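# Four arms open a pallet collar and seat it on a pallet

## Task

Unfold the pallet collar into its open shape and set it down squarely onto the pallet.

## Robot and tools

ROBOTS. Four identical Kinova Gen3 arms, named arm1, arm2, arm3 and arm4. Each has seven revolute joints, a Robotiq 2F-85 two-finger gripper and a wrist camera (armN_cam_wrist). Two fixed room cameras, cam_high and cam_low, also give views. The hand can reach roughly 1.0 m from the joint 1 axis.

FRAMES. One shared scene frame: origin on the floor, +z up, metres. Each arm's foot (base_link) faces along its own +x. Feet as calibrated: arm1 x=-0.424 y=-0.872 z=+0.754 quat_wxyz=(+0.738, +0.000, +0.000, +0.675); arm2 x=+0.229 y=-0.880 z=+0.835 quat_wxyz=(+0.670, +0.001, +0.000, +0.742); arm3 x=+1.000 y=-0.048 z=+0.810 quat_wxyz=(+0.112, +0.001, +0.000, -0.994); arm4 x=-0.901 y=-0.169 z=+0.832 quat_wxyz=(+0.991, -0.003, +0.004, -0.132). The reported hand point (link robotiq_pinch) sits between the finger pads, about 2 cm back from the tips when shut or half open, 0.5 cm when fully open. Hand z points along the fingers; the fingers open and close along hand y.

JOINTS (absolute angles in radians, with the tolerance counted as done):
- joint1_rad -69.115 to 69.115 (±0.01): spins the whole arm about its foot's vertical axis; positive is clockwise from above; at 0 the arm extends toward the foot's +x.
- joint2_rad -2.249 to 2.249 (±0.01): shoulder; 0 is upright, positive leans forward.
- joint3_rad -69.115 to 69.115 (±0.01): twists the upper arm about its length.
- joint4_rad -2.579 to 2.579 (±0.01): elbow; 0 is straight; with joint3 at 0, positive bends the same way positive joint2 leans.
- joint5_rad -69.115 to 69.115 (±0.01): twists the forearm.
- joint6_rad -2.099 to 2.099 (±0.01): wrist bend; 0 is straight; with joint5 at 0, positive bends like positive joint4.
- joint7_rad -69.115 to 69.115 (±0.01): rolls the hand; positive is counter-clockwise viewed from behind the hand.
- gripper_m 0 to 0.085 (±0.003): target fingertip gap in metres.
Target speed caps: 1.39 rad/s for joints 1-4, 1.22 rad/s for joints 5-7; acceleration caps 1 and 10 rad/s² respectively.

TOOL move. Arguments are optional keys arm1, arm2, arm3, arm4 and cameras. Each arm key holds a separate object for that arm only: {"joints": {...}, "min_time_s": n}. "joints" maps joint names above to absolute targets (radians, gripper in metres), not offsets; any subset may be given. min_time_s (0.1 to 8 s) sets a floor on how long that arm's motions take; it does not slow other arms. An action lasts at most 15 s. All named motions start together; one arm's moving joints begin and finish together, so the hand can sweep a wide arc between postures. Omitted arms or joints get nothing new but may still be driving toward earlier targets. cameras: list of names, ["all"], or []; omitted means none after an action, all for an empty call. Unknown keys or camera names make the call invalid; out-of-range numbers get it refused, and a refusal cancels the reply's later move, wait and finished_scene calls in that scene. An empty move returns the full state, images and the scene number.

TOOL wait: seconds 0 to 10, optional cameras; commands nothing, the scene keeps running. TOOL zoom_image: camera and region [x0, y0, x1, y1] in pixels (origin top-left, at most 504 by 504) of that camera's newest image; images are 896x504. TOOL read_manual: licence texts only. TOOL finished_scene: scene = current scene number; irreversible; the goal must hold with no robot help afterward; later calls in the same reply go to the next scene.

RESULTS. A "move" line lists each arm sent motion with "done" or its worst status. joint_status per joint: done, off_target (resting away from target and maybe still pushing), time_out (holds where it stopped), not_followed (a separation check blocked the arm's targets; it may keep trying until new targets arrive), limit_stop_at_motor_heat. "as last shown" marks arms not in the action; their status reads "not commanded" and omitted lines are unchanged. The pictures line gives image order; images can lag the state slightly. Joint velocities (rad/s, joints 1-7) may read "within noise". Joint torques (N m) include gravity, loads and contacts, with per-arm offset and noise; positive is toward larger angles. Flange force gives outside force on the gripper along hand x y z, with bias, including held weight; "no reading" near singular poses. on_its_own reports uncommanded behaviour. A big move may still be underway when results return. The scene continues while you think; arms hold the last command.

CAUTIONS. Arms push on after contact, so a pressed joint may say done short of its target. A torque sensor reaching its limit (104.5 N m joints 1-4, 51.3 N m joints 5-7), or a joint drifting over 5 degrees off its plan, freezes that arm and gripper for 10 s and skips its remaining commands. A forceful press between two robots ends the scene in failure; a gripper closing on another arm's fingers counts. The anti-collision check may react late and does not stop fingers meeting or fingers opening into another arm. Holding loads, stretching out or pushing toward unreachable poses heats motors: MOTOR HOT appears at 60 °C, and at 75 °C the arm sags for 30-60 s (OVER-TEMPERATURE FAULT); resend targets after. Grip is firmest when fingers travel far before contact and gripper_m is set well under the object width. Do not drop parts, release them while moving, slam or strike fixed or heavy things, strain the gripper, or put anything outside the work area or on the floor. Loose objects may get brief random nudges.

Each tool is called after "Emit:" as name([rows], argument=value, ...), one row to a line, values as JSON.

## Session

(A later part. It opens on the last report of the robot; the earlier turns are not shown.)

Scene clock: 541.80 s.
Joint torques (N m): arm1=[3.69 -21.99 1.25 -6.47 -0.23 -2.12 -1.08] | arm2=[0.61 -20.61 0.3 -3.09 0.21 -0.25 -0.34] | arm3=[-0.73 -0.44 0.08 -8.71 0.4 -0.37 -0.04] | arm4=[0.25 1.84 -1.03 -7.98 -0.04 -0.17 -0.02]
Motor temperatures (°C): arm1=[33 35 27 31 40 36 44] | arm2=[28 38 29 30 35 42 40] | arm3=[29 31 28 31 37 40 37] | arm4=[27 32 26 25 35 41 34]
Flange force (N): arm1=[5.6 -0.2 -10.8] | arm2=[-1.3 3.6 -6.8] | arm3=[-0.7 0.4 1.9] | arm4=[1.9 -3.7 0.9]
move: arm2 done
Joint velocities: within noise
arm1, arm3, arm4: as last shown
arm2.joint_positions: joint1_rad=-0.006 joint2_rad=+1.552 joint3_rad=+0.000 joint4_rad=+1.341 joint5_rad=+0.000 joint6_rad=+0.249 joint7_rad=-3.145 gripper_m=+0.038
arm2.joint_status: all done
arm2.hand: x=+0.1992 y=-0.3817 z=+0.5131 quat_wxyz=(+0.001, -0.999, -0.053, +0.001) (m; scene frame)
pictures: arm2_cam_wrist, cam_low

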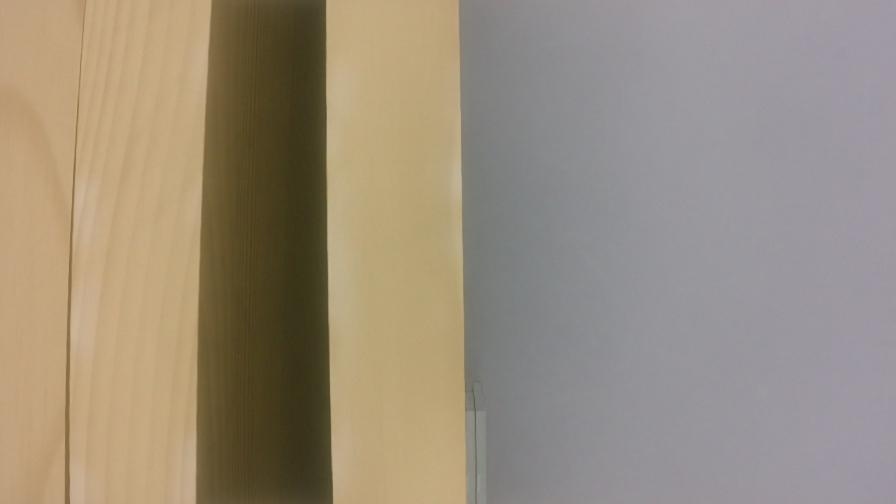

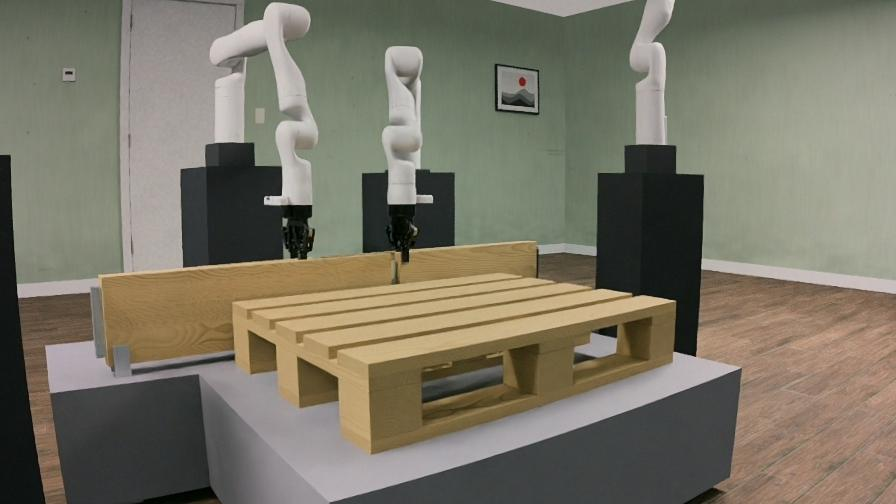

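Emit:
move(arm2={"joints":{"gripper_m":0.03}})

Emit:
move(arm2={"joints":{"joint1_rad":-0.0487,"joint2_rad":1.5299,"joint4_rad":1.7066,"joint6_rad":-0.0949,"joint7_rad":-3.1877},"min_time_s":4}, cameras=["arm1_cam_wrist","arm2_cam_wrist","cam_low","cam_high"])

Emit:
zoom_image(camera="cam_high", region=[390, 80, 600, 350])

Scene clock: 557.20 s.
Joint torques (N m): arm1=[3.47 -22.35 1.2 -6.72 -0.21 -2.22 -1.03] | arm2=[0.51 -19.98 0.31 -2.58 0.28 0.01 -0.34] | arm3=[-0.68 -0.42 0.12 -8.69 0.41 -0.39 -0.02] | arm4=[0.23 1.86 -0.96 -7.96 -0.03 -0.17 -0.02]
Motor temperatures (°C): arm1=[33 35 27 31 40 36 44] | arm2=[28 37 29 30 35 42 40] | arm3=[29 31 28 31 37 40 37] | arm4=[27 32 26 25 35 41 34]
Flange force (N): arm1=[5.6 -0.7 -10.5] | arm2=[-1.1 2.9 -7.1] | arm3=[-0.7 0.5 1.8] | arm4=[1.8 -3.5 0.8]
move: arm2 done
Joint velocities: within noise
arm1.joint_positions: joint1_rad=+0.449 joint2_rad=+1.506 joint3_rad=+0.000 joint4_rad=+0.948 joint5_rad=+0.000 joint6_rad=+0.688 joint7_rad=+0.573 gripper_m=+0.019
arm1.joint_status: not commanded
arm1.hand: x=-0.0848 y=-0.3529 z=+0.5112 quat_wxyz=(+0.000, +0.018, -1.000, +0.000) (m; scene frame)
arm2.joint_positions: joint1_rad=-0.006 joint2_rad=+1.552 joint3_rad=+0.000 joint4_rad=+1.341 joint5_rad=+0.000 joint6_rad=+0.249 joint7_rad=-3.145 gripper_m=+0.030
arm2.joint_status: all done
arm2.hand: x=+0.1992 y=-0.3816 z=+0.5131 quat_wxyz=(+0.001, -0.999, -0.053, +0.001) (m; scene frame)
arm3, arm4: as last shown
pictures: none

Scene clock: 561.53 s.
Joint torques (N m): arm1=[-0.35 -24.16 -2.21 -5.56 -1.58 -0.37 -1.38] | arm2=[1.52 -13.59 1.26 6.5 0.08 2.93 -0.41] | arm3=[-0.66 -0.42 0.14 -8.74 0.43 -0.37 -0.04] | arm4=[0.2 1.84 -1 -7.93 -0.02 -0.18 -0.01]
Motor temperatures (°C): arm1=[33 35 27 31 40 36 44] | arm2=[28 37 29 30 35 42 40] | arm3=[29 31 28 31 37 40 37] | arm4=[27 32 26 25 35 41 34]
Flange force (N): arm1=[-1.7 -2.1 -3.6] | arm2=[-3.5 -8.7 -1.1] | arm3=[-0.6 0.6 2.1] | arm4=[1.8 -3.6 0.7]
move: arm2 done
Joint velocities: within noise
arm1, arm3, arm4: as last shown
arm1.hand: x=-0.0848 y=-0.3528 z=+0.5112 quat_wxyz=(+0.000, +0.018, -1.000, +0.000) (m; scene frame)
arm2.joint_positions: joint1_rad=-0.049 joint2_rad=+1.530 joint3_rad=+0.000 joint4_rad=+1.707 joint5_rad=+0.000 joint6_rad=-0.095 joint7_rad=-3.188 gripper_m=+0.030
arm2.joint_status: all done
arm2.hand: x=+0.1942 y=-0.4897 z=+0.5138 quat_wxyz=(+0.001, -0.999, -0.053, +0.001) (m; scene frame)
pictures: arm1_cam_wrist, arm2_cam_wrist, cam_high, cam_low

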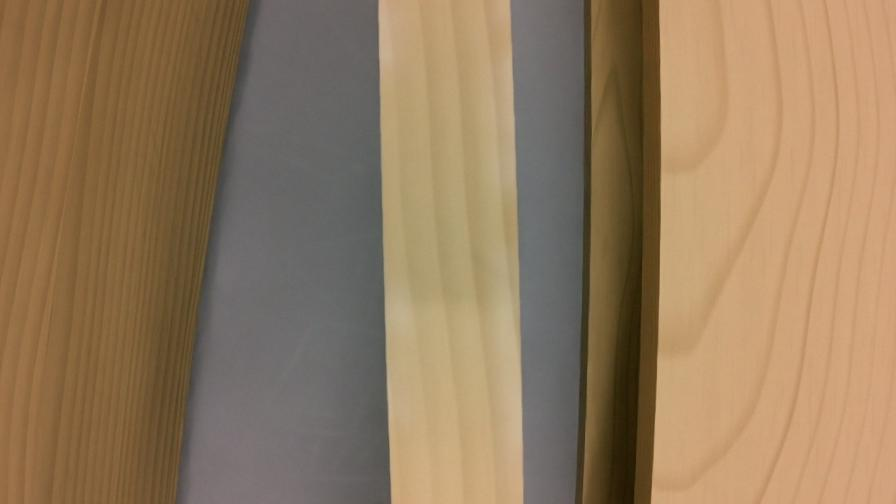

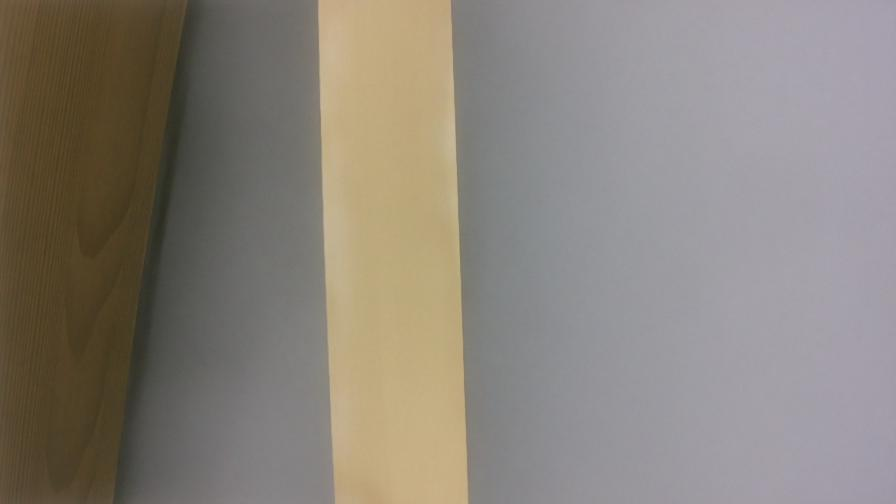

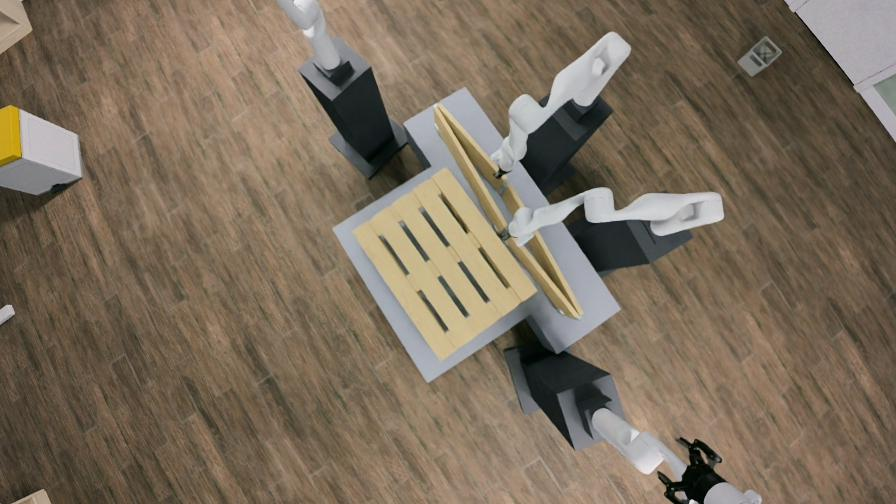

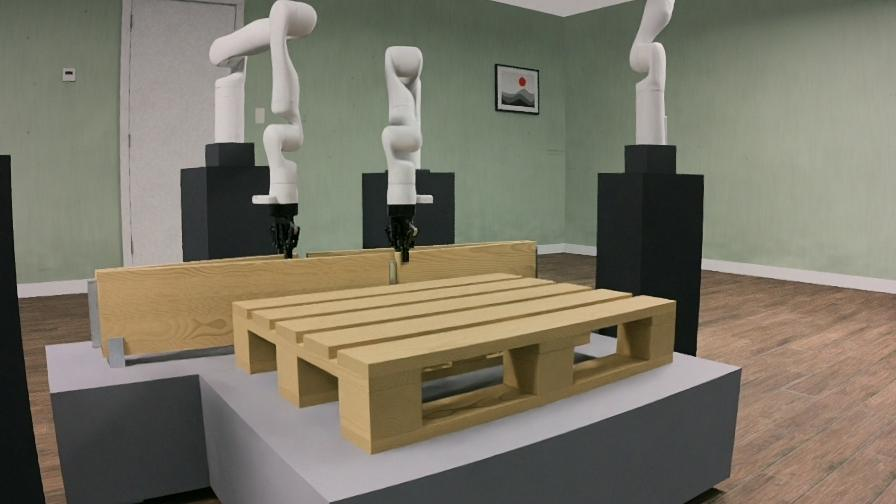

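Scaled by 1.867 from the camera's 896x504 image, which has a finer 1280x720 frame.

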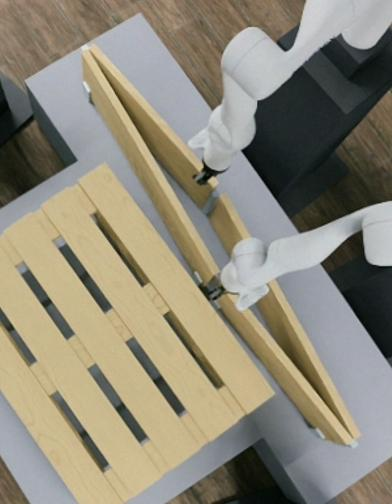

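Emit:
move(arm4={"joints":{"joint1_rad":0.0244,"joint2_rad":1.5465,"joint3_rad":0,"joint4_rad":0.9753,"joint5_rad":0,"joint6_rad":0.6198,"joint7_rad":1.9111,"gripper_m":0.05}}, cameras=["arm4_cam_wrist","cam_high"])

Scene clock: 603.70 s.
Joint torques (N m): arm1=[-0.32 -24.2 -2.23 -5.65 -1.6 -0.37 -1.35] | arm2=[1.47 -13.55 1.2 6.55 0.11 2.99 -0.46] | arm3=[-0.68 -0.39 0.16 -8.64 0.41 -0.38 -0.03] | arm4=[0.41 -25.34 -0.5 -4.99 -0.16 0.37 -0.06]
Motor temperatures (°C): arm1=[32 35 27 30 40 36 44] | arm2=[27 36 29 30 35 40 40] | arm3=[29 31 28 31 37 40 37] | arm4=[27 32 26 25 35 41 34]
Flange force (N): arm1=[-1.4 -2.4 -3.7] | arm2=[-3.3 -8.6 -1.0] | arm3=[-0.7 0.7 1.7] | arm4=[0.5 0.7 -0.5]
move: arm4 done
Joint velocities: within noise
arm1, arm2, arm3: as last shown
arm1.hand: x=-0.0848 y=-0.3529 z=+0.5112 quat_wxyz=(+0.000, +0.018, -1.000, +0.000) (m; scene frame)
arm4.joint_positions: joint1_rad=+0.024 joint2_rad=+1.546 joint3_rad=+0.000 joint4_rad=+0.975 joint5_rad=+0.000 joint6_rad=+0.620 joint7_rad=+1.911 gripper_m=+0.050
arm4.joint_status: all done
arm4.hand: x=-0.3330 y=-0.3666 z=+0.5559 quat_wxyz=(+0.005, +0.025, -1.000, +0.002) (m; scene frame)
pictures: arm4_cam_wrist, cam_high

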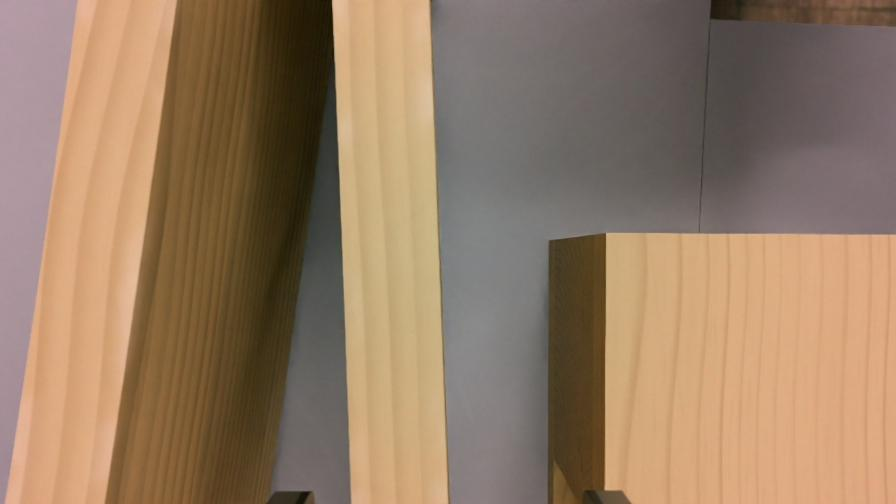

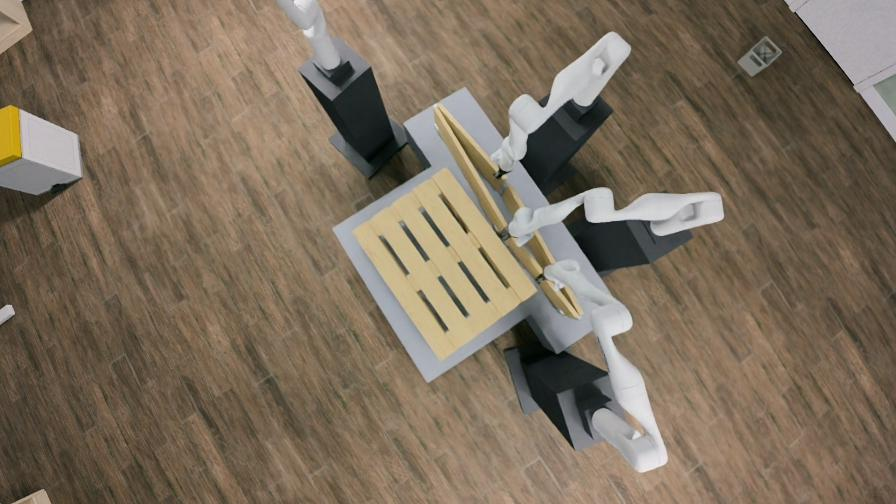

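Emit:
move(arm4={"joints":{"joint1_rad":0.0417,"joint2_rad":1.5527,"joint4_rad":0.9549,"joint6_rad":0.634,"joint7_rad":1.9616},"min_time_s":0.7})

Emit:
move(arm4={"joints":{"joint2_rad":1.6809,"joint4_rad":0.8169,"joint6_rad":0.6438},"min_time_s":2})

Emit:
move(arm4={"joints":{"gripper_m":0.012}}, arm2={"joints":{"gripper_m":0.012}}, cameras=["arm4_cam_wrist","arm1_cam_wrist","arm2_cam_wrist","cam_low"])

Scene clock: 622.63 s.
Joint torques (N m): arm1=[-0.35 -24.21 -2.21 -5.56 -1.58 -0.36 -1.4] | arm2=[1.44 -13.53 1.27 6.55 0.15 2.99 -0.43] | arm3=[-0.7 -0.41 0.13 -8.71 0.41 -0.36 -0.06] | arm4=[0.45 -25.32 -0.49 -5.07 -0.15 0.32 -0.03]
Motor temperatures (°C): arm1=[32 35 27 30 40 35 44] | arm2=[27 35 29 30 35 40 39] | arm3=[29 31 28 31 37 40 37] | arm4=[27 33 26 25 35 41 34]
Flange force (N): arm1=[-1.8 -2.0 -3.5] | arm2=[-3.3 -8.6 -1.1] | arm3=[-0.6 0.4 2.0] | arm4=[0.4 0.8 -0.8]
move: arm4 done
Joint velocities: within noise
arm1, arm2, arm3: as last shown
arm4.joint_positions: joint1_rad=+0.042 joint2_rad=+1.553 joint3_rad=+0.000 joint4_rad=+0.955 joint5_rad=+0.000 joint6_rad=+0.634 joint7_rad=+1.962 gripper_m=+0.050
arm4.joint_status: all done
arm4.hand: x=-0.3330 y=-0.3776 z=+0.5559 quat_wxyz=(+0.005, +0.042, -0.999, +0.002) (m; scene frame)
pictures: none

Scene clock: 624.93 s.
Joint torques (N m): arm1=[-0.35 -24.17 -2.24 -5.62 -1.59 -0.41 -1.4] | arm2=[1.43 -13.53 1.29 6.55 0.09 2.95 -0.49] | arm3=[-0.66 -0.45 0.15 -8.74 0.4 -0.38 -0.01] | arm4=[0.45 -25.31 -0.53 -5.21 -0.15 0.34 -0.03]
Motor temperatures (°C): arm1=[32 35 27 30 40 35 44] | arm2=[27 35 29 30 35 40 39] | arm3=[29 31 28 31 37 40 37] | arm4=[27 33 26 25 35 41 34]
Flange force (N): arm1=[-1.6 -2.2 -3.7] | arm2=[-3.2 -8.8 -1.1] | arm3=[-0.7 0.6 2.0] | arm4=[0.8 0.9 -1.0]
move: arm4 done
Joint velocities: within noise
arm1, arm2: as last shown
arm3.joint_positions: joint1_rad=-0.347 joint2_rad=-0.422 joint3_rad=-0.089 joint4_rad=+1.424 joint5_rad=-0.076 joint6_rad=+1.962 joint7_rad=+1.495 gripper_m=+0.085
arm3.joint_status: not commanded
arm3.hand: x=+0.8866 y=-0.1413 z=+1.3411 quat_wxyz=(-0.047, -0.949, -0.302, +0.075) (m; scene frame)
arm4.joint_positions: joint1_rad=+0.042 joint2_rad=+1.681 joint3_rad=+0.000 joint4_rad=+0.817 joint5_rad=+0.000 joint6_rad=+0.644 joint7_rad=+1.962 gripper_m=+0.050
arm4.joint_status: all done
arm4.hand: x=-0.3334 y=-0.3778 z=+0.5039 quat_wxyz=(+0.005, +0.042, -0.999, +0.002) (m; scene frame)
pictures: none

Scene clock: 625.73 s.
Joint torques (N m): arm1=[-0.82 -24.34 -2.65 -5.39 -1.82 -0.04 -1.52] | arm2=[2.59 -1.6 2 6.74 -0.29 3.95 -0.81] | arm3=[-0.71 -0.39 0.13 -8.7 0.4 -0.37 0] | arm4=[2.49 -22.84 0.93 -6.76 0.15 -1.47 -0.17]
Motor temperatures (°C): arm1=[32 35 27 30 40 35 44] | arm2=[27 35 29 30 35 40 39] | arm3=[29 31 28 31 37 40 37] | arm4=[27 33 26 25 35 41 34]
Flange force (N): arm1=[-2.5 -2.6 -2.8] | arm2=[-5.2 -8.7 -29.0] | arm3=[-0.6 0.7 1.9] | arm4=[5.7 6.6 -11.3]
move: arm2 off_target; arm4 off_target
Joint velocities: within noise
arm1, arm3: as last shown
arm2.joint_positions: joint1_rad=-0.049 joint2_rad=+1.530 joint3_rad=+0.000 joint4_rad=+1.707 joint5_rad=+0.000 joint6_rad=-0.095 joint7_rad=-3.188 gripper_m=+0.019
arm2.joint_status: gripper_m off_target (ended at +0.019, target +0.012)
arm2.hand: x=+0.1942 y=-0.4897 z=+0.5138 quat_wxyz=(+0.001, -0.999, -0.053, +0.001) (m; scene frame)
arm4.joint_positions: joint1_rad=+0.042 joint2_rad=+1.681 joint3_rad=+0.000 joint4_rad=+0.817 joint5_rad=+0.000 joint6_rad=+0.644 joint7_rad=+1.962 gripper_m=+0.019
arm4.joint_status: gripper_m off_target (ended at +0.019, target +0.012)
arm4.hand: x=-0.3334 y=-0.3778 z=+0.5039 quat_wxyz=(+0.005, +0.042, -0.999, +0.002) (m; scene frame)
pictures: arm1_cam_wrist, arm2_cam_wrist, arm4_cam_wrist, cam_low

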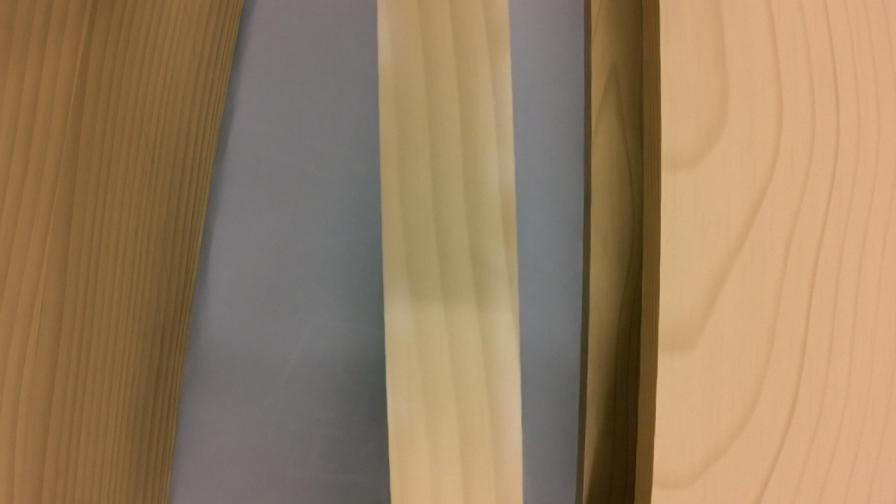

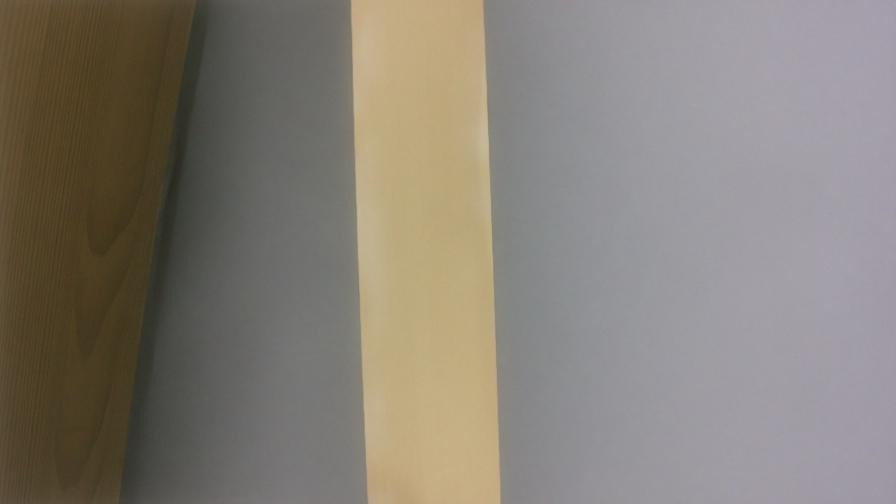

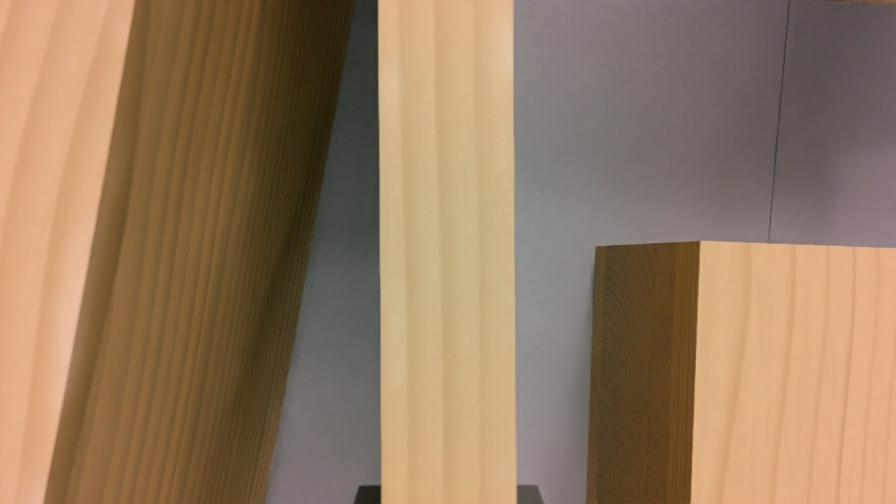

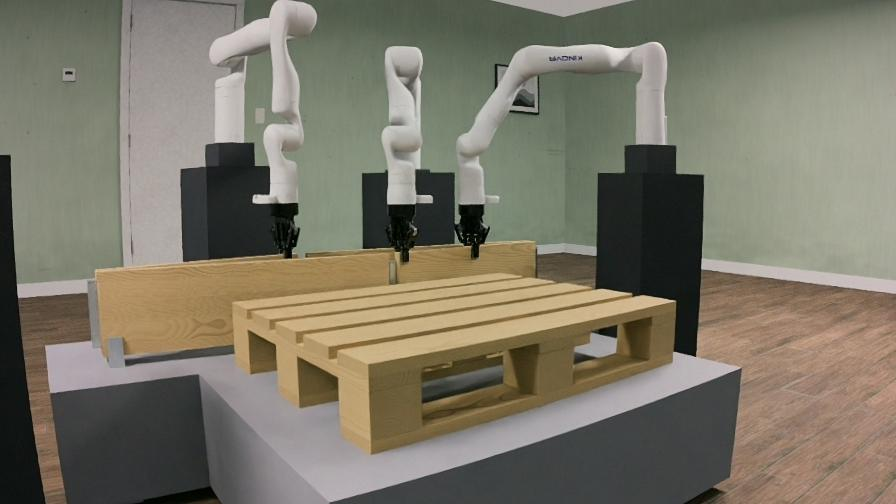

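Emit:
move(arm1={"joints":{"gripper_m":0.045}})

Emit:
move(arm1={"joints":{"joint2_rad":1.2235,"joint4_rad":1.1262,"joint6_rad":0.7919},"min_time_s":1.5})

Emit:
move(arm1={"joints":{"joint1_rad":-0.145,"joint2_rad":0.389,"joint4_rad":1.564,"joint6_rad":1.1886,"joint7_rad":-0.056}})

Emit:
move(arm2={"joints":{"joint2_rad":1.3849,"joint4_rad":1.8296,"joint6_rad":-0.0729},"min_time_s":2}, arm4={"joints":{"joint2_rad":1.5341,"joint4_rad":0.9727,"joint6_rad":0.6348},"min_time_s":2}, cameras=["arm4_cam_wrist","arm2_cam_wrist","cam_low","cam_high"])

Scene clock: 647.73 s.
Joint torques (N m): arm1=[-0.53 -27.45 -0.96 -5.82 0.23 -0.03 0.38] | arm2=[2.52 -1.11 1.96 5.64 -0.32 3.48 -0.81] | arm3=[-0.7 -0.47 0.13 -8.75 0.39 -0.38 -0.03] | arm4=[1.23 -23.29 0.25 -5.71 0.07 -0.58 -0.17]
Motor temperatures (°C): arm1=[32 35 27 30 40 35 44] | arm2=[28 34 29 29 35 40 39] | arm3=[29 31 28 31 37 40 37] | arm4=[27 33 26 25 35 41 34]
Flange force (N): arm1=[-1.5 2.0 3.4] | arm2=[-5.1 -7.1 -32.7] | arm3=[-0.7 0.5 2.0] | arm4=[3.2 3.2 -7.3]
move: arm1 done
Joint velocities: within noise
arm1.joint_positions: joint1_rad=+0.449 joint2_rad=+1.506 joint3_rad=+0.000 joint4_rad=+0.948 joint5_rad=+0.000 joint6_rad=+0.688 joint7_rad=+0.573 gripper_m=+0.045
arm1.joint_status: all done
arm1.hand: x=-0.0848 y=-0.3529 z=+0.5112 quat_wxyz=(+0.000, +0.018, -1.000, +0.000) (m; scene frame)
arm2, arm3, arm4: as last shown
arm4.hand: x=-0.3335 y=-0.3778 z=+0.5039 quat_wxyz=(+0.005, +0.042, -0.999, +0.002) (m; scene frame)
pictures: none

Scene clock: 649.60 s.
Joint torques (N m): arm1=[-0.58 -26.99 -1.02 -6.45 0.22 0 0.37] | arm2=[2.59 -1.04 1.97 5.67 -0.33 3.51 -0.74] | arm3=[-0.68 -0.45 0.1 -8.69 0.42 -0.36 0] | arm4=[1.11 -23.32 0.17 -5.71 0.02 -0.59 -0.23]
Motor temperatures (°C): arm1=[32 35 27 30 40 35 44] | arm2=[28 34 29 29 35 40 39] | arm3=[29 31 28 31 37 40 37] | arm4=[27 34 26 25 35 41 34]
Flange force (N): arm1=[-1.7 2.2 2.9] | arm2=[-5.3 -7.1 -32.8] | arm3=[-0.7 0.5 1.8] | arm4=[3.3 2.9 -7.3]
move: arm1 done
Joint velocities: within noise
arm1.joint_positions: joint1_rad=+0.449 joint2_rad=+1.224 joint3_rad=+0.000 joint4_rad=+1.126 joint5_rad=+0.000 joint6_rad=+0.792 joint7_rad=+0.573 gripper_m=+0.045
arm1.joint_status: all done
arm1.hand: x=-0.0847 y=-0.3529 z=+0.6492 quat_wxyz=(+0.000, +0.018, -1.000, +0.000) (m; scene frame)
arm2, arm3, arm4: as last shown
pictures: none

Scene clock: 653.67 s.
Joint torques (N m): arm1=[-0.53 -23.64 -1.09 -7.71 0.24 -0.04 0.41] | arm2=[2.58 -1.07 2.07 5.68 -0.31 3.45 -0.8] | arm3=[-0.74 -0.37 0.1 -8.72 0.4 -0.37 -0.04] | arm4=[1.14 -23.31 0.1 -5.68 0.02 -0.58 -0.24]
Motor temperatures (°C): arm1=[32 35 27 30 40 35 44] | arm2=[28 34 29 29 35 40 39] | arm3=[29 31 28 31 37 40 37] | arm4=[27 34 26 25 35 41 34]
Flange force (N): arm1=[-1.0 3.0 2.4] | arm2=[-5.3 -7.3 -32.7] | arm3=[-0.5 0.4 2.0] | arm4=[3.1 2.9 -7.2]
move: arm1 time_out
Joint velocities: within noise
arm1.joint_positions: joint1_rad=+0.138 joint2_rad=+0.787 joint3_rad=+0.000 joint4_rad=+1.355 joint5_rad=+0.000 joint6_rad=+1.000 joint7_rad=+0.244 gripper_m=+0.045
arm1.joint_status: joint1_rad time_out (moved -0.311 of -0.594); joint2_rad time_out (moved -0.437 of -0.835); joint4_rad time_out (moved +0.229 of +0.438); joint6_rad time_out (moved +0.208 of +0.397); joint7_rad time_out (moved -0.329 of -0.629)
arm1.hand: x=-0.2726 y=-0.3295 z=+0.8540 quat_wxyz=(+0.000, +0.008, -1.000, +0.000) (m; scene frame)
arm2, arm3: as last shown
arm4.joint_positions: joint1_rad=+0.042 joint2_rad=+1.681 joint3_rad=+0.000 joint4_rad=+0.817 joint5_rad=+0.000 joint6_rad=+0.644 joint7_rad=+1.962 gripper_m=+0.019
arm4.joint_status: not commanded
arm4.hand: x=-0.3335 y=-0.3778 z=+0.5039 quat_wxyz=(+0.005, +0.042, -0.999, +0.002) (m; scene frame)
pictures: none
joint command not followed: on one or more control steps a check withheld the commanded joint targets of the arm1 arm, and it was not sent them on those steps.
cause: the commanded joint targets, or the way to them, would bring a part of the robot too close to another arm (this arm's gripper and a part of the arm4 arm, at the place that arm is still heading or pushing toward).

not run: a stop came earlier in this reply.

Emit:
move(arm1={"joints":{"joint1_rad":0.2,"joint2_rad":-0.2,"joint4_rad":1.8,"joint6_rad":1.54,"joint7_rad":0.244}})

Emit:
move(arm2={"joints":{"joint2_rad":1.3849,"joint4_rad":1.8296,"joint6_rad":-0.0729},"min_time_s":2}, arm4={"joints":{"joint2_rad":1.5341,"joint4_rad":0.9727,"joint6_rad":0.6348},"min_time_s":2}, cameras=["arm4_cam_wrist","arm2_cam_wrist","cam_low","cam_high"])

Scene clock: 667.73 s.
Joint torques (N m): arm1=[-0.55 -7.04 -1.56 -9.17 0.24 -0.01 0.35] | arm2=[2.58 -1.09 1.92 5.68 -0.33 3.45 -0.81] | arm3=[-0.7 -0.42 0.14 -8.71 0.41 -0.35 -0.03] | arm4=[1.15 -23.28 0.17 -5.72 -0.01 -0.62 -0.26]
Motor temperatures (°C): arm1=[32 35 27 30 40 35 44] | arm2=[28 34 29 29 35 40 39] | arm3=[29 31 28 31 37 40 37] | arm4=[27 34 26 25 35 41 34]
Flange force (N): arm1=[-4.2 3.8 0.7] | arm2=[-5.2 -7.3 -32.7] | arm3=[-0.7 0.6 2.0] | arm4=[3.2 2.9 -7.4]
move: arm1 done
Joint velocities: within noise
arm1.joint_positions: joint1_rad=+0.200 joint2_rad=-0.200 joint3_rad=+0.000 joint4_rad=+1.800 joint5_rad=+0.000 joint6_rad=+1.540 joint7_rad=+0.244 gripper_m=+0.045
arm1.joint_status: all done
arm1.hand: x=-0.3337 y=-0.6574 z=+1.1302 quat_wxyz=(+0.000, -0.023, -1.000, -0.001) (m; scene frame)
arm2, arm3, arm4: as last shown
pictures: none

Scene clock: 670.03 s.
Joint torques (N m): arm1=[-0.54 -7.07 -1.46 -9.18 0.21 -0.03 0.38] | arm2=[3.96 -31.07 7.4 0.9 0.26 -0.49 -0.09] | arm3=[-0.66 -0.39 0.13 -8.7 0.39 -0.41 -0.03] | arm4=[2.76 -35.86 0.13 -5.33 -0.95 2.16 -0.91]
Motor temperatures (°C): arm1=[32 35 27 30 40 35 44] | arm2=[28 34 29 29 35 40 39] | arm3=[29 31 28 31 37 40 37] | arm4=[27 34 26 25 35 41 34]
Flange force (N): arm1=[-3.9 4.0 0.7] | arm2=[-10.8 0.2 28.8] | arm3=[-0.6 0.5 1.8] | arm4=[-9.2 -1.0 23.3]
move: arm2 done; arm4 done
Joint velocities: within noise
arm1, arm3: as last shown
arm2.joint_positions: joint1_rad=-0.049 joint2_rad=+1.385 joint3_rad=+0.000 joint4_rad=+1.830 joint5_rad=+0.000 joint6_rad=-0.073 joint7_rad=-3.188 gripper_m=+0.019
arm2.joint_status: all done
arm2.hand: x=+0.1943 y=-0.4898 z=+0.5738 quat_wxyz=(+0.001, -0.999, -0.053, +0.001) (m; scene frame)
arm4.joint_positions: joint1_rad=+0.042 joint2_rad=+1.534 joint3_rad=+0.000 joint4_rad=+0.973 joint5_rad=+0.000 joint6_rad=+0.635 joint7_rad=+1.962 gripper_m=+0.019
arm4.joint_status: all done
arm4.hand: x=-0.3329 y=-0.3775 z=+0.5639 quat_wxyz=(+0.005, +0.042, -0.999, +0.002) (m; scene frame)
pictures: arm2_cam_wrist, arm4_cam_wrist, cam_high, cam_low

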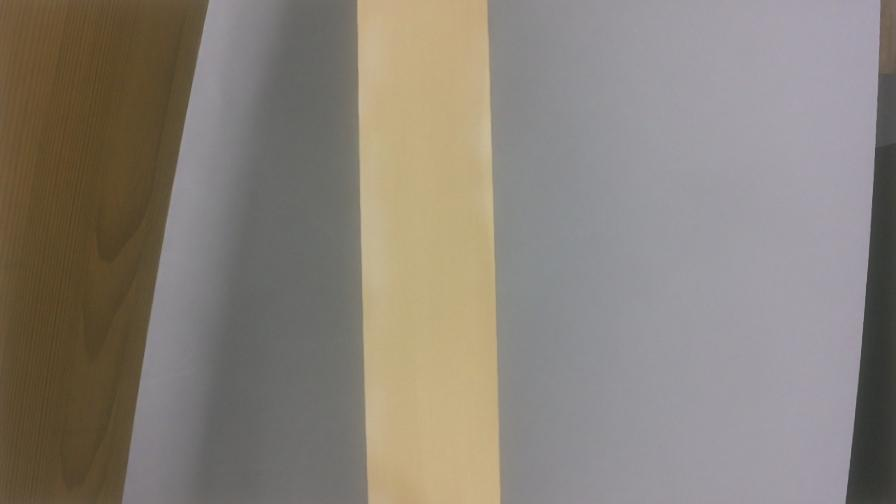

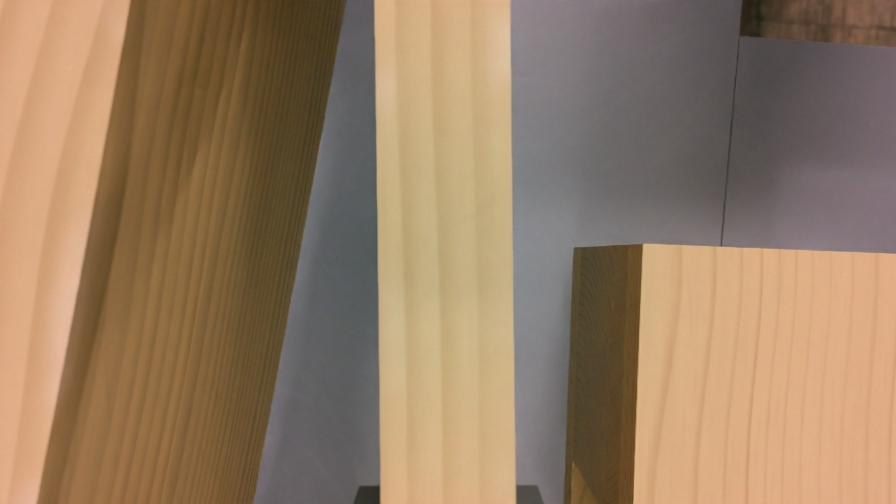

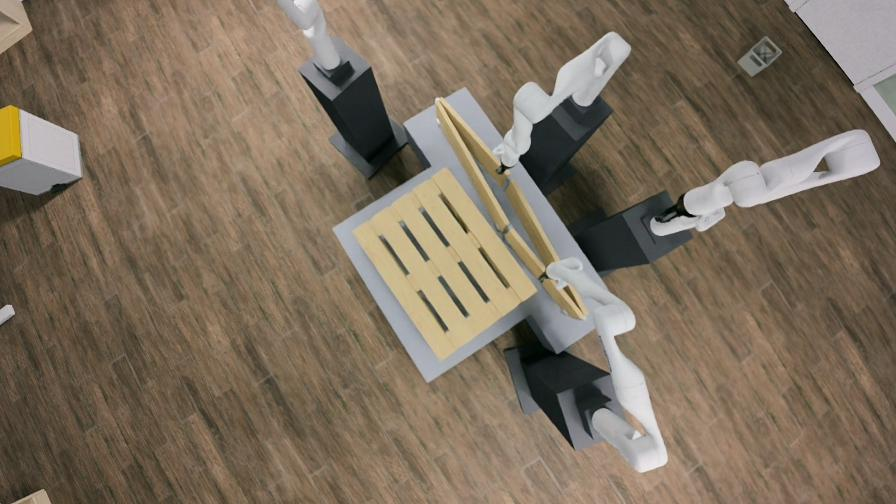

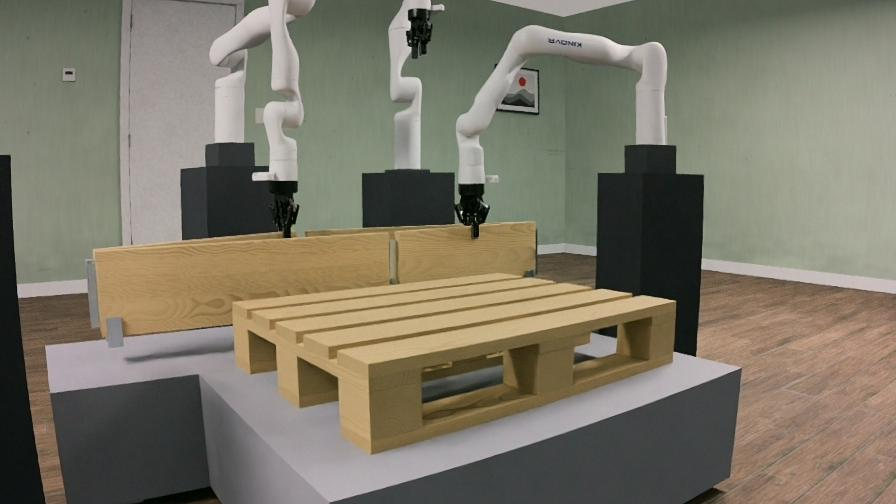

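Emit:
move(arm2={"joints":{"joint2_rad":1.2352,"joint4_rad":1.9275,"joint6_rad":-0.0211},"min_time_s":1.7}, arm4={"joints":{"joint2_rad":1.401,"joint4_rad":1.0828,"joint6_rad":0.6578},"min_time_s":1.7})

Emit:
move(arm2={"joints":{"joint2_rad":1.0807,"joint4_rad":1.999,"joint6_rad":0.0619},"min_time_s":1.7}, arm4={"joints":{"joint2_rad":1.2779,"joint4_rad":1.1572,"joint6_rad":0.7065},"min_time_s":1.7}, cameras=["cam_low"])

Emit:
move(arm2={"joints":{"joint1_rad":-0.0288,"joint2_rad":1.1033,"joint4_rad":1.7975,"joint6_rad":0.2408,"joint7_rad":-3.1678},"min_time_s":2}, arm4={"joints":{"joint1_rad":-0.0552,"joint2_rad":1.2496,"joint4_rad":1.2435,"joint6_rad":0.6485,"joint7_rad":1.8647},"min_time_s":2})

Emit:
move(arm2={"joints":{"joint1_rad":-0.0134,"joint2_rad":1.1495,"joint4_rad":1.5779,"joint6_rad":0.4142,"joint7_rad":-3.1524},"min_time_s":2}, arm4={"joints":{"joint1_rad":-0.1569,"joint2_rad":1.2318,"joint4_rad":1.2992,"joint6_rad":0.6106,"joint7_rad":1.763},"min_time_s":2}, cameras=["cam_low","cam_high","arm2_cam_wrist"])

Scene clock: 704.30 s.
Joint torques (N m): arm1=[-0.52 -7.11 -1.44 -9.15 0.21 -0.05 0.37] | arm2=[2.59 -31.39 5.08 -0.5 0.49 -0.76 0.06] | arm3=[-0.69 -0.47 0.12 -8.69 0.44 -0.36 -0.02] | arm4=[2.25 -37.91 -0.05 -7.35 -0.91 1.25 -0.8]
Motor temperatures (°C): arm1=[32 34 27 30 40 35 44] | arm2=[28 36 29 29 35 40 39] | arm3=[29 31 28 31 37 40 37] | arm4=[27 39 26 25 35 41 34]
Flange force (N): arm1=[-3.9 4.1 0.6] | arm2=[-7.5 0.7 29.4] | arm3=[-0.8 0.6 1.8] | arm4=[-6.4 -0.4 23.7]
move: arm2 done; arm4 done
Joint velocities: within noise
arm1, arm3: as last shown
arm2.joint_positions: joint1_rad=-0.049 joint2_rad=+1.235 joint3_rad=+0.000 joint4_rad=+1.928 joint5_rad=+0.000 joint6_rad=-0.021 joint7_rad=-3.188 gripper_m=+0.019
arm2.joint_status: all done
arm2.hand: x=+0.1944 y=-0.4899 z=+0.6338 quat_wxyz=(+0.001, -0.999, -0.053, +0.001) (m; scene frame)
arm4.joint_positions: joint1_rad=+0.042 joint2_rad=+1.401 joint3_rad=+0.000 joint4_rad=+1.083 joint5_rad=+0.000 joint6_rad=+0.658 joint7_rad=+1.962 gripper_m=+0.019
arm4.joint_status: all done
arm4.hand: x=-0.3324 y=-0.3773 z=+0.6239 quat_wxyz=(+0.005, +0.042, -0.999, +0.002) (m; scene frame)
pictures: none

Scene clock: 706.33 s.
Joint torques (N m): arm1=[-0.54 -7.06 -1.49 -9.12 0.23 -0.06 0.41] | arm2=[1.6 -31.02 3.45 -2.53 0.77 -0.9 0.06] | arm3=[-0.66 -0.41 0.15 -8.74 0.43 -0.4 -0.02] | arm4=[1.76 -39.4 -0.21 -9.55 -0.96 0.43 -0.69]
Motor temperatures (°C): arm1=[32 34 27 30 40 35 44] | arm2=[28 37 29 29 35 40 39] | arm3=[29 31 28 31 37 40 37] | arm4=[27 39 26 25 35 41 34]
Flange force (N): arm1=[-3.8 4.0 0.4] | arm2=[-5.1 1.8 29.1] | arm3=[-0.6 0.6 2.0] | arm4=[-3.8 0.0 24.0]
move: arm2 done; arm4 done
Joint velocities: within noise
arm1: as last shown
arm2.joint_positions: joint1_rad=-0.049 joint2_rad=+1.081 joint3_rad=+0.000 joint4_rad=+1.999 joint5_rad=+0.000 joint6_rad=+0.062 joint7_rad=-3.188 gripper_m=+0.019
arm2.joint_status: all done
arm2.hand: x=+0.1945 y=-0.4900 z=+0.6938 quat_wxyz=(+0.001, -0.999, -0.053, +0.001) (m; scene frame)
arm3.joint_positions: joint1_rad=-0.347 joint2_rad=-0.422 joint3_rad=-0.089 joint4_rad=+1.424 joint5_rad=-0.076 joint6_rad=+1.962 joint7_rad=+1.495 gripper_m=+0.085
arm3.joint_status: not commanded
arm3.hand: x=+0.8866 y=-0.1413 z=+1.3411 quat_wxyz=(-0.047, -0.949, -0.302, +0.075) (m; scene frame)
arm4.joint_positions: joint1_rad=+0.042 joint2_rad=+1.278 joint3_rad=+0.000 joint4_rad=+1.157 joint5_rad=+0.000 joint6_rad=+0.707 joint7_rad=+1.962 gripper_m=+0.019
arm4.joint_status: all done
arm4.hand: x=-0.3318 y=-0.3771 z=+0.6839 quat_wxyz=(+0.005, +0.042, -0.999, +0.002) (m; scene frame)
pictures: cam_low

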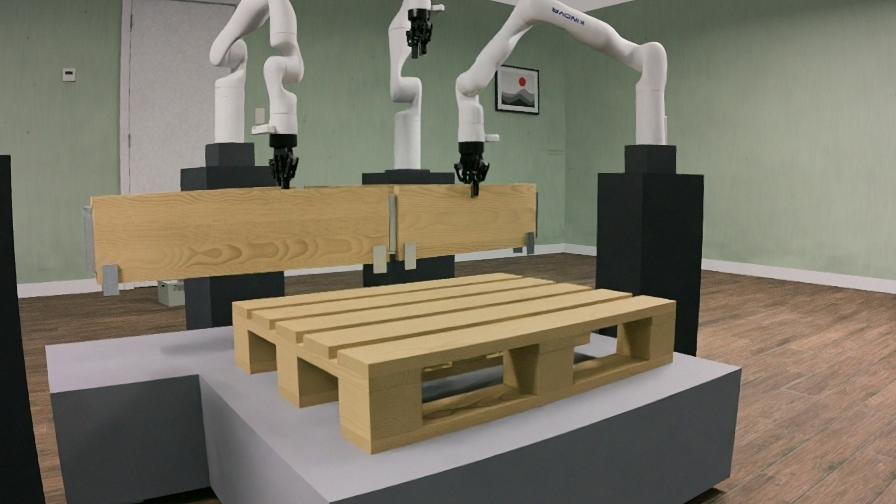

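Scene clock: 708.67 s.
Joint torques (N m): arm1=[-0.54 -7.11 -1.43 -9.11 0.2 -0.06 0.35] | arm2=[2.19 -34.71 3.86 -5.85 1.11 -0.82 0.06] | arm3=[-0.63 -0.4 0.08 -8.7 0.4 -0.39 -0.05] | arm4=[1.52 -38.27 -0.36 -8.49 -0.99 0.5 -0.68]
Motor temperatures (°C): arm1=[32 34 27 30 40 35 44] | arm2=[27 37 29 29 35 40 39] | arm3=[29 31 28 31 37 40 37] | arm4=[27 40 26 25 35 41 34]
Flange force (N): arm1=[-4.0 4.1 0.4] | arm2=[-5.7 2.2 29.5] | arm3=[-0.6 0.3 1.8] | arm4=[-4.4 -0.1 24.1]
move: arm2 done; arm4 done
Joint velocities: within noise
arm1, arm3: as last shown
arm2.joint_positions: joint1_rad=-0.029 joint2_rad=+1.103 joint3_rad=+0.000 joint4_rad=+1.798 joint5_rad=+0.000 joint6_rad=+0.241 joint7_rad=-3.168 gripper_m=+0.019
arm2.joint_status: all done
arm2.hand: x=+0.1944 y=-0.4300 z=+0.6940 quat_wxyz=(+0.001, -0.999, -0.053, +0.001) (m; scene frame)
arm4.joint_positions: joint1_rad=-0.055 joint2_rad=+1.250 joint3_rad=+0.000 joint4_rad=+1.244 joint5_rad=+0.000 joint6_rad=+0.648 joint7_rad=+1.865 gripper_m=+0.019
arm4.joint_status: all done
arm4.hand: x=-0.3318 y=-0.3171 z=+0.6836 quat_wxyz=(+0.005, +0.042, -0.999, +0.002) (m; scene frame)
pictures: none

Scene clock: 711.00 s.
Joint torques (N m): arm1=[-0.54 -7.08 -1.5 -9.12 0.23 -0.03 0.37] | arm2=[2.99 -38.47 4.76 -9.04 1.56 -0.7 0] | arm3=[-0.66 -0.41 0.08 -8.68 0.42 -0.36 -0.03] | arm4=[1.27 -37.28 -0.53 -7.4 -1.1 0.73 -0.75]
Motor temperatures (°C): arm1=[32 34 27 30 40 35 44] | arm2=[28 37 29 29 35 40 39] | arm3=[29 31 28 31 37 40 37] | arm4=[27 40 26 25 35 41 34]
Flange force (N): arm1=[-4.1 4.0 0.5] | arm2=[-6.4 3.2 29.6] | arm3=[-0.7 0.4 1.8] | arm4=[-5.6 -0.5 24.2]
move: arm2 done; arm4 done
Joint velocities: within noise
arm1, arm3: as last shown
arm2.joint_positions: joint1_rad=-0.013 joint2_rad=+1.150 joint3_rad=+0.000 joint4_rad=+1.578 joint5_rad=+0.000 joint6_rad=+0.414 joint7_rad=-3.152 gripper_m=+0.019
arm2.joint_status: all done
arm2.hand: x=+0.1944 y=-0.3700 z=+0.6941 quat_wxyz=(+0.001, -0.999, -0.053, +0.001) (m; scene frame)
arm4.joint_positions: joint1_rad=-0.157 joint2_rad=+1.232 joint3_rad=+0.000 joint4_rad=+1.299 joint5_rad=+0.000 joint6_rad=+0.611 joint7_rad=+1.763 gripper_m=+0.019
arm4.joint_status: all done
arm4.hand: x=-0.3318 y=-0.2571 z=+0.6834 quat_wxyz=(+0.005, +0.042, -0.999, +0.002) (m; scene frame)
pictures: arm2_cam_wrist, cam_high, cam_low

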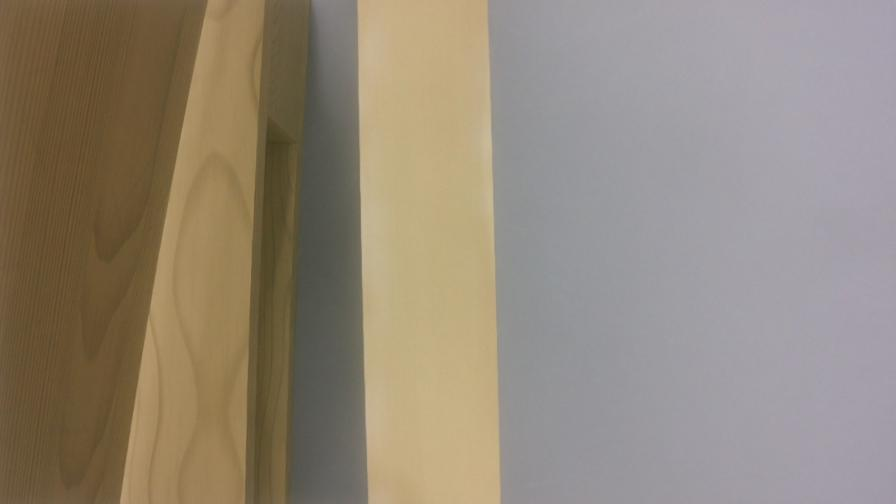

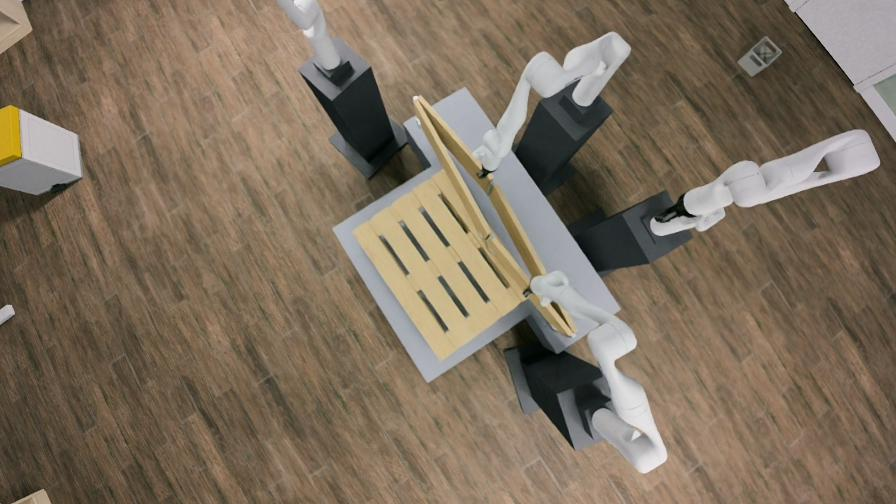

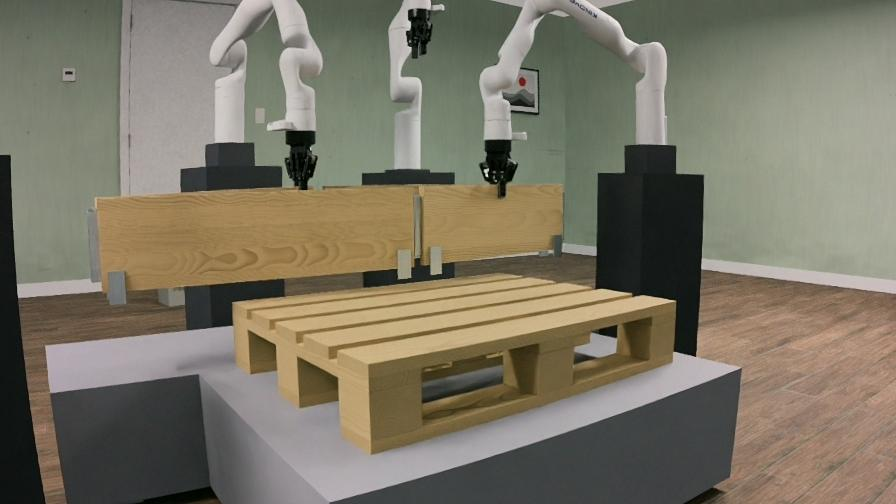

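Emit:
move(arm3={"joints":{"joint1_rad":-0.279,"joint2_rad":1.2344,"joint3_rad":0,"joint4_rad":0.9176,"joint5_rad":0,"joint6_rad":0.9896,"joint7_rad":1.1713,"gripper_m":0.055},"min_time_s":3}, cameras=["arm3_cam_wrist","cam_low"])

Scene clock: 774.30 s.
Joint torques (N m): arm1=[-0.56 -7.03 -1.49 -9.18 0.26 -0.06 0.36] | arm2=[3.07 -38.3 4.79 -9.02 1.54 -0.73 -0.05] | arm3=[-0.71 -26.03 0.38 -8.07 0.49 0.12 0] | arm4=[1.33 -37.3 -0.5 -7.42 -1.04 0.71 -0.73]
Motor temperatures (°C): arm1=[32 33 27 30 39 35 44] | arm2=[28 39 29 29 35 39 39] | arm3=[29 31 28 31 37 40 36] | arm4=[27 45 26 25 35 41 34]
Flange force (N): arm1=[-4.0 3.8 0.6] | arm2=[-6.5 3.2 29.2] | arm3=[4.9 -2.9 -1.6] | arm4=[-5.6 -0.3 24.2]
move: arm3 done
Joint velocities: within noise
arm1, arm2, arm4: as last shown
arm2.hand: x=+0.1945 y=-0.3700 z=+0.6941 quat_wxyz=(+0.001, -0.999, -0.053, +0.001) (m; scene frame)
arm3.joint_positions: joint1_rad=-0.279 joint2_rad=+1.234 joint3_rad=+0.000 joint4_rad=+0.918 joint5_rad=+0.000 joint6_rad=+0.990 joint7_rad=+1.171 gripper_m=+0.055
arm3.joint_status: all done
arm3.hand: x=+0.4105 y=-0.3450 z=+0.7486 quat_wxyz=(+0.000, -0.999, -0.052, -0.001) (m; scene frame)
pictures: arm3_cam_wrist, cam_low

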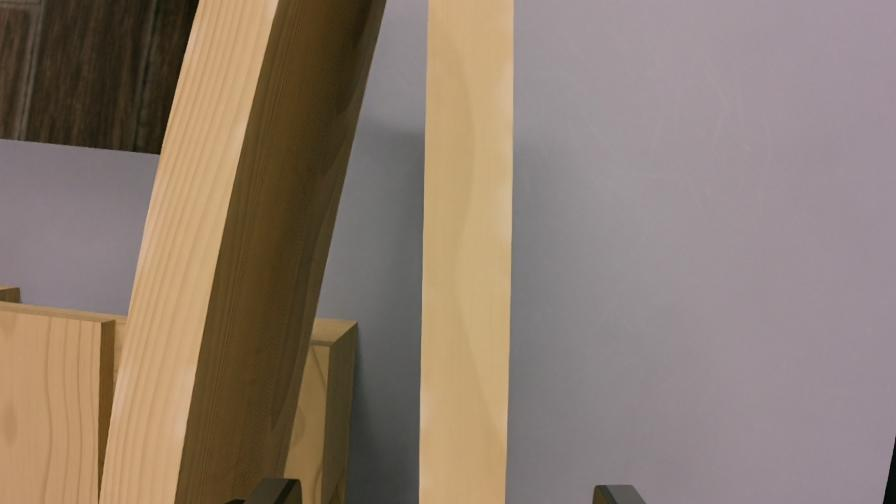

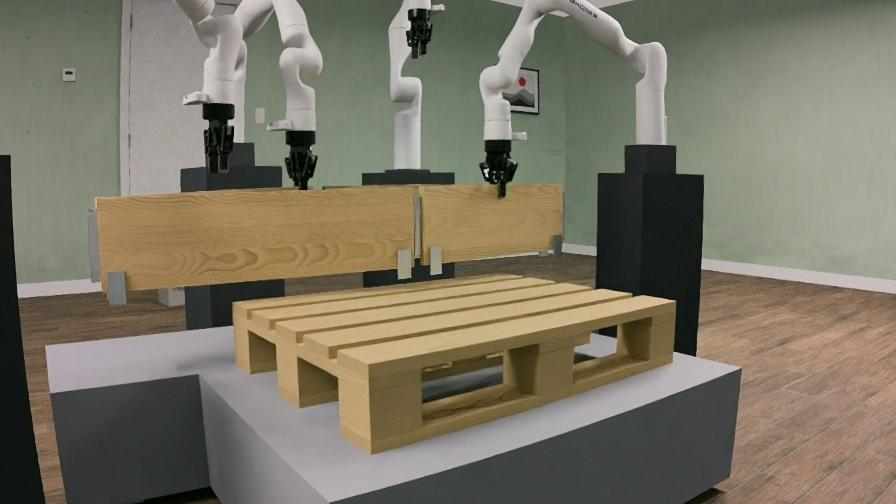

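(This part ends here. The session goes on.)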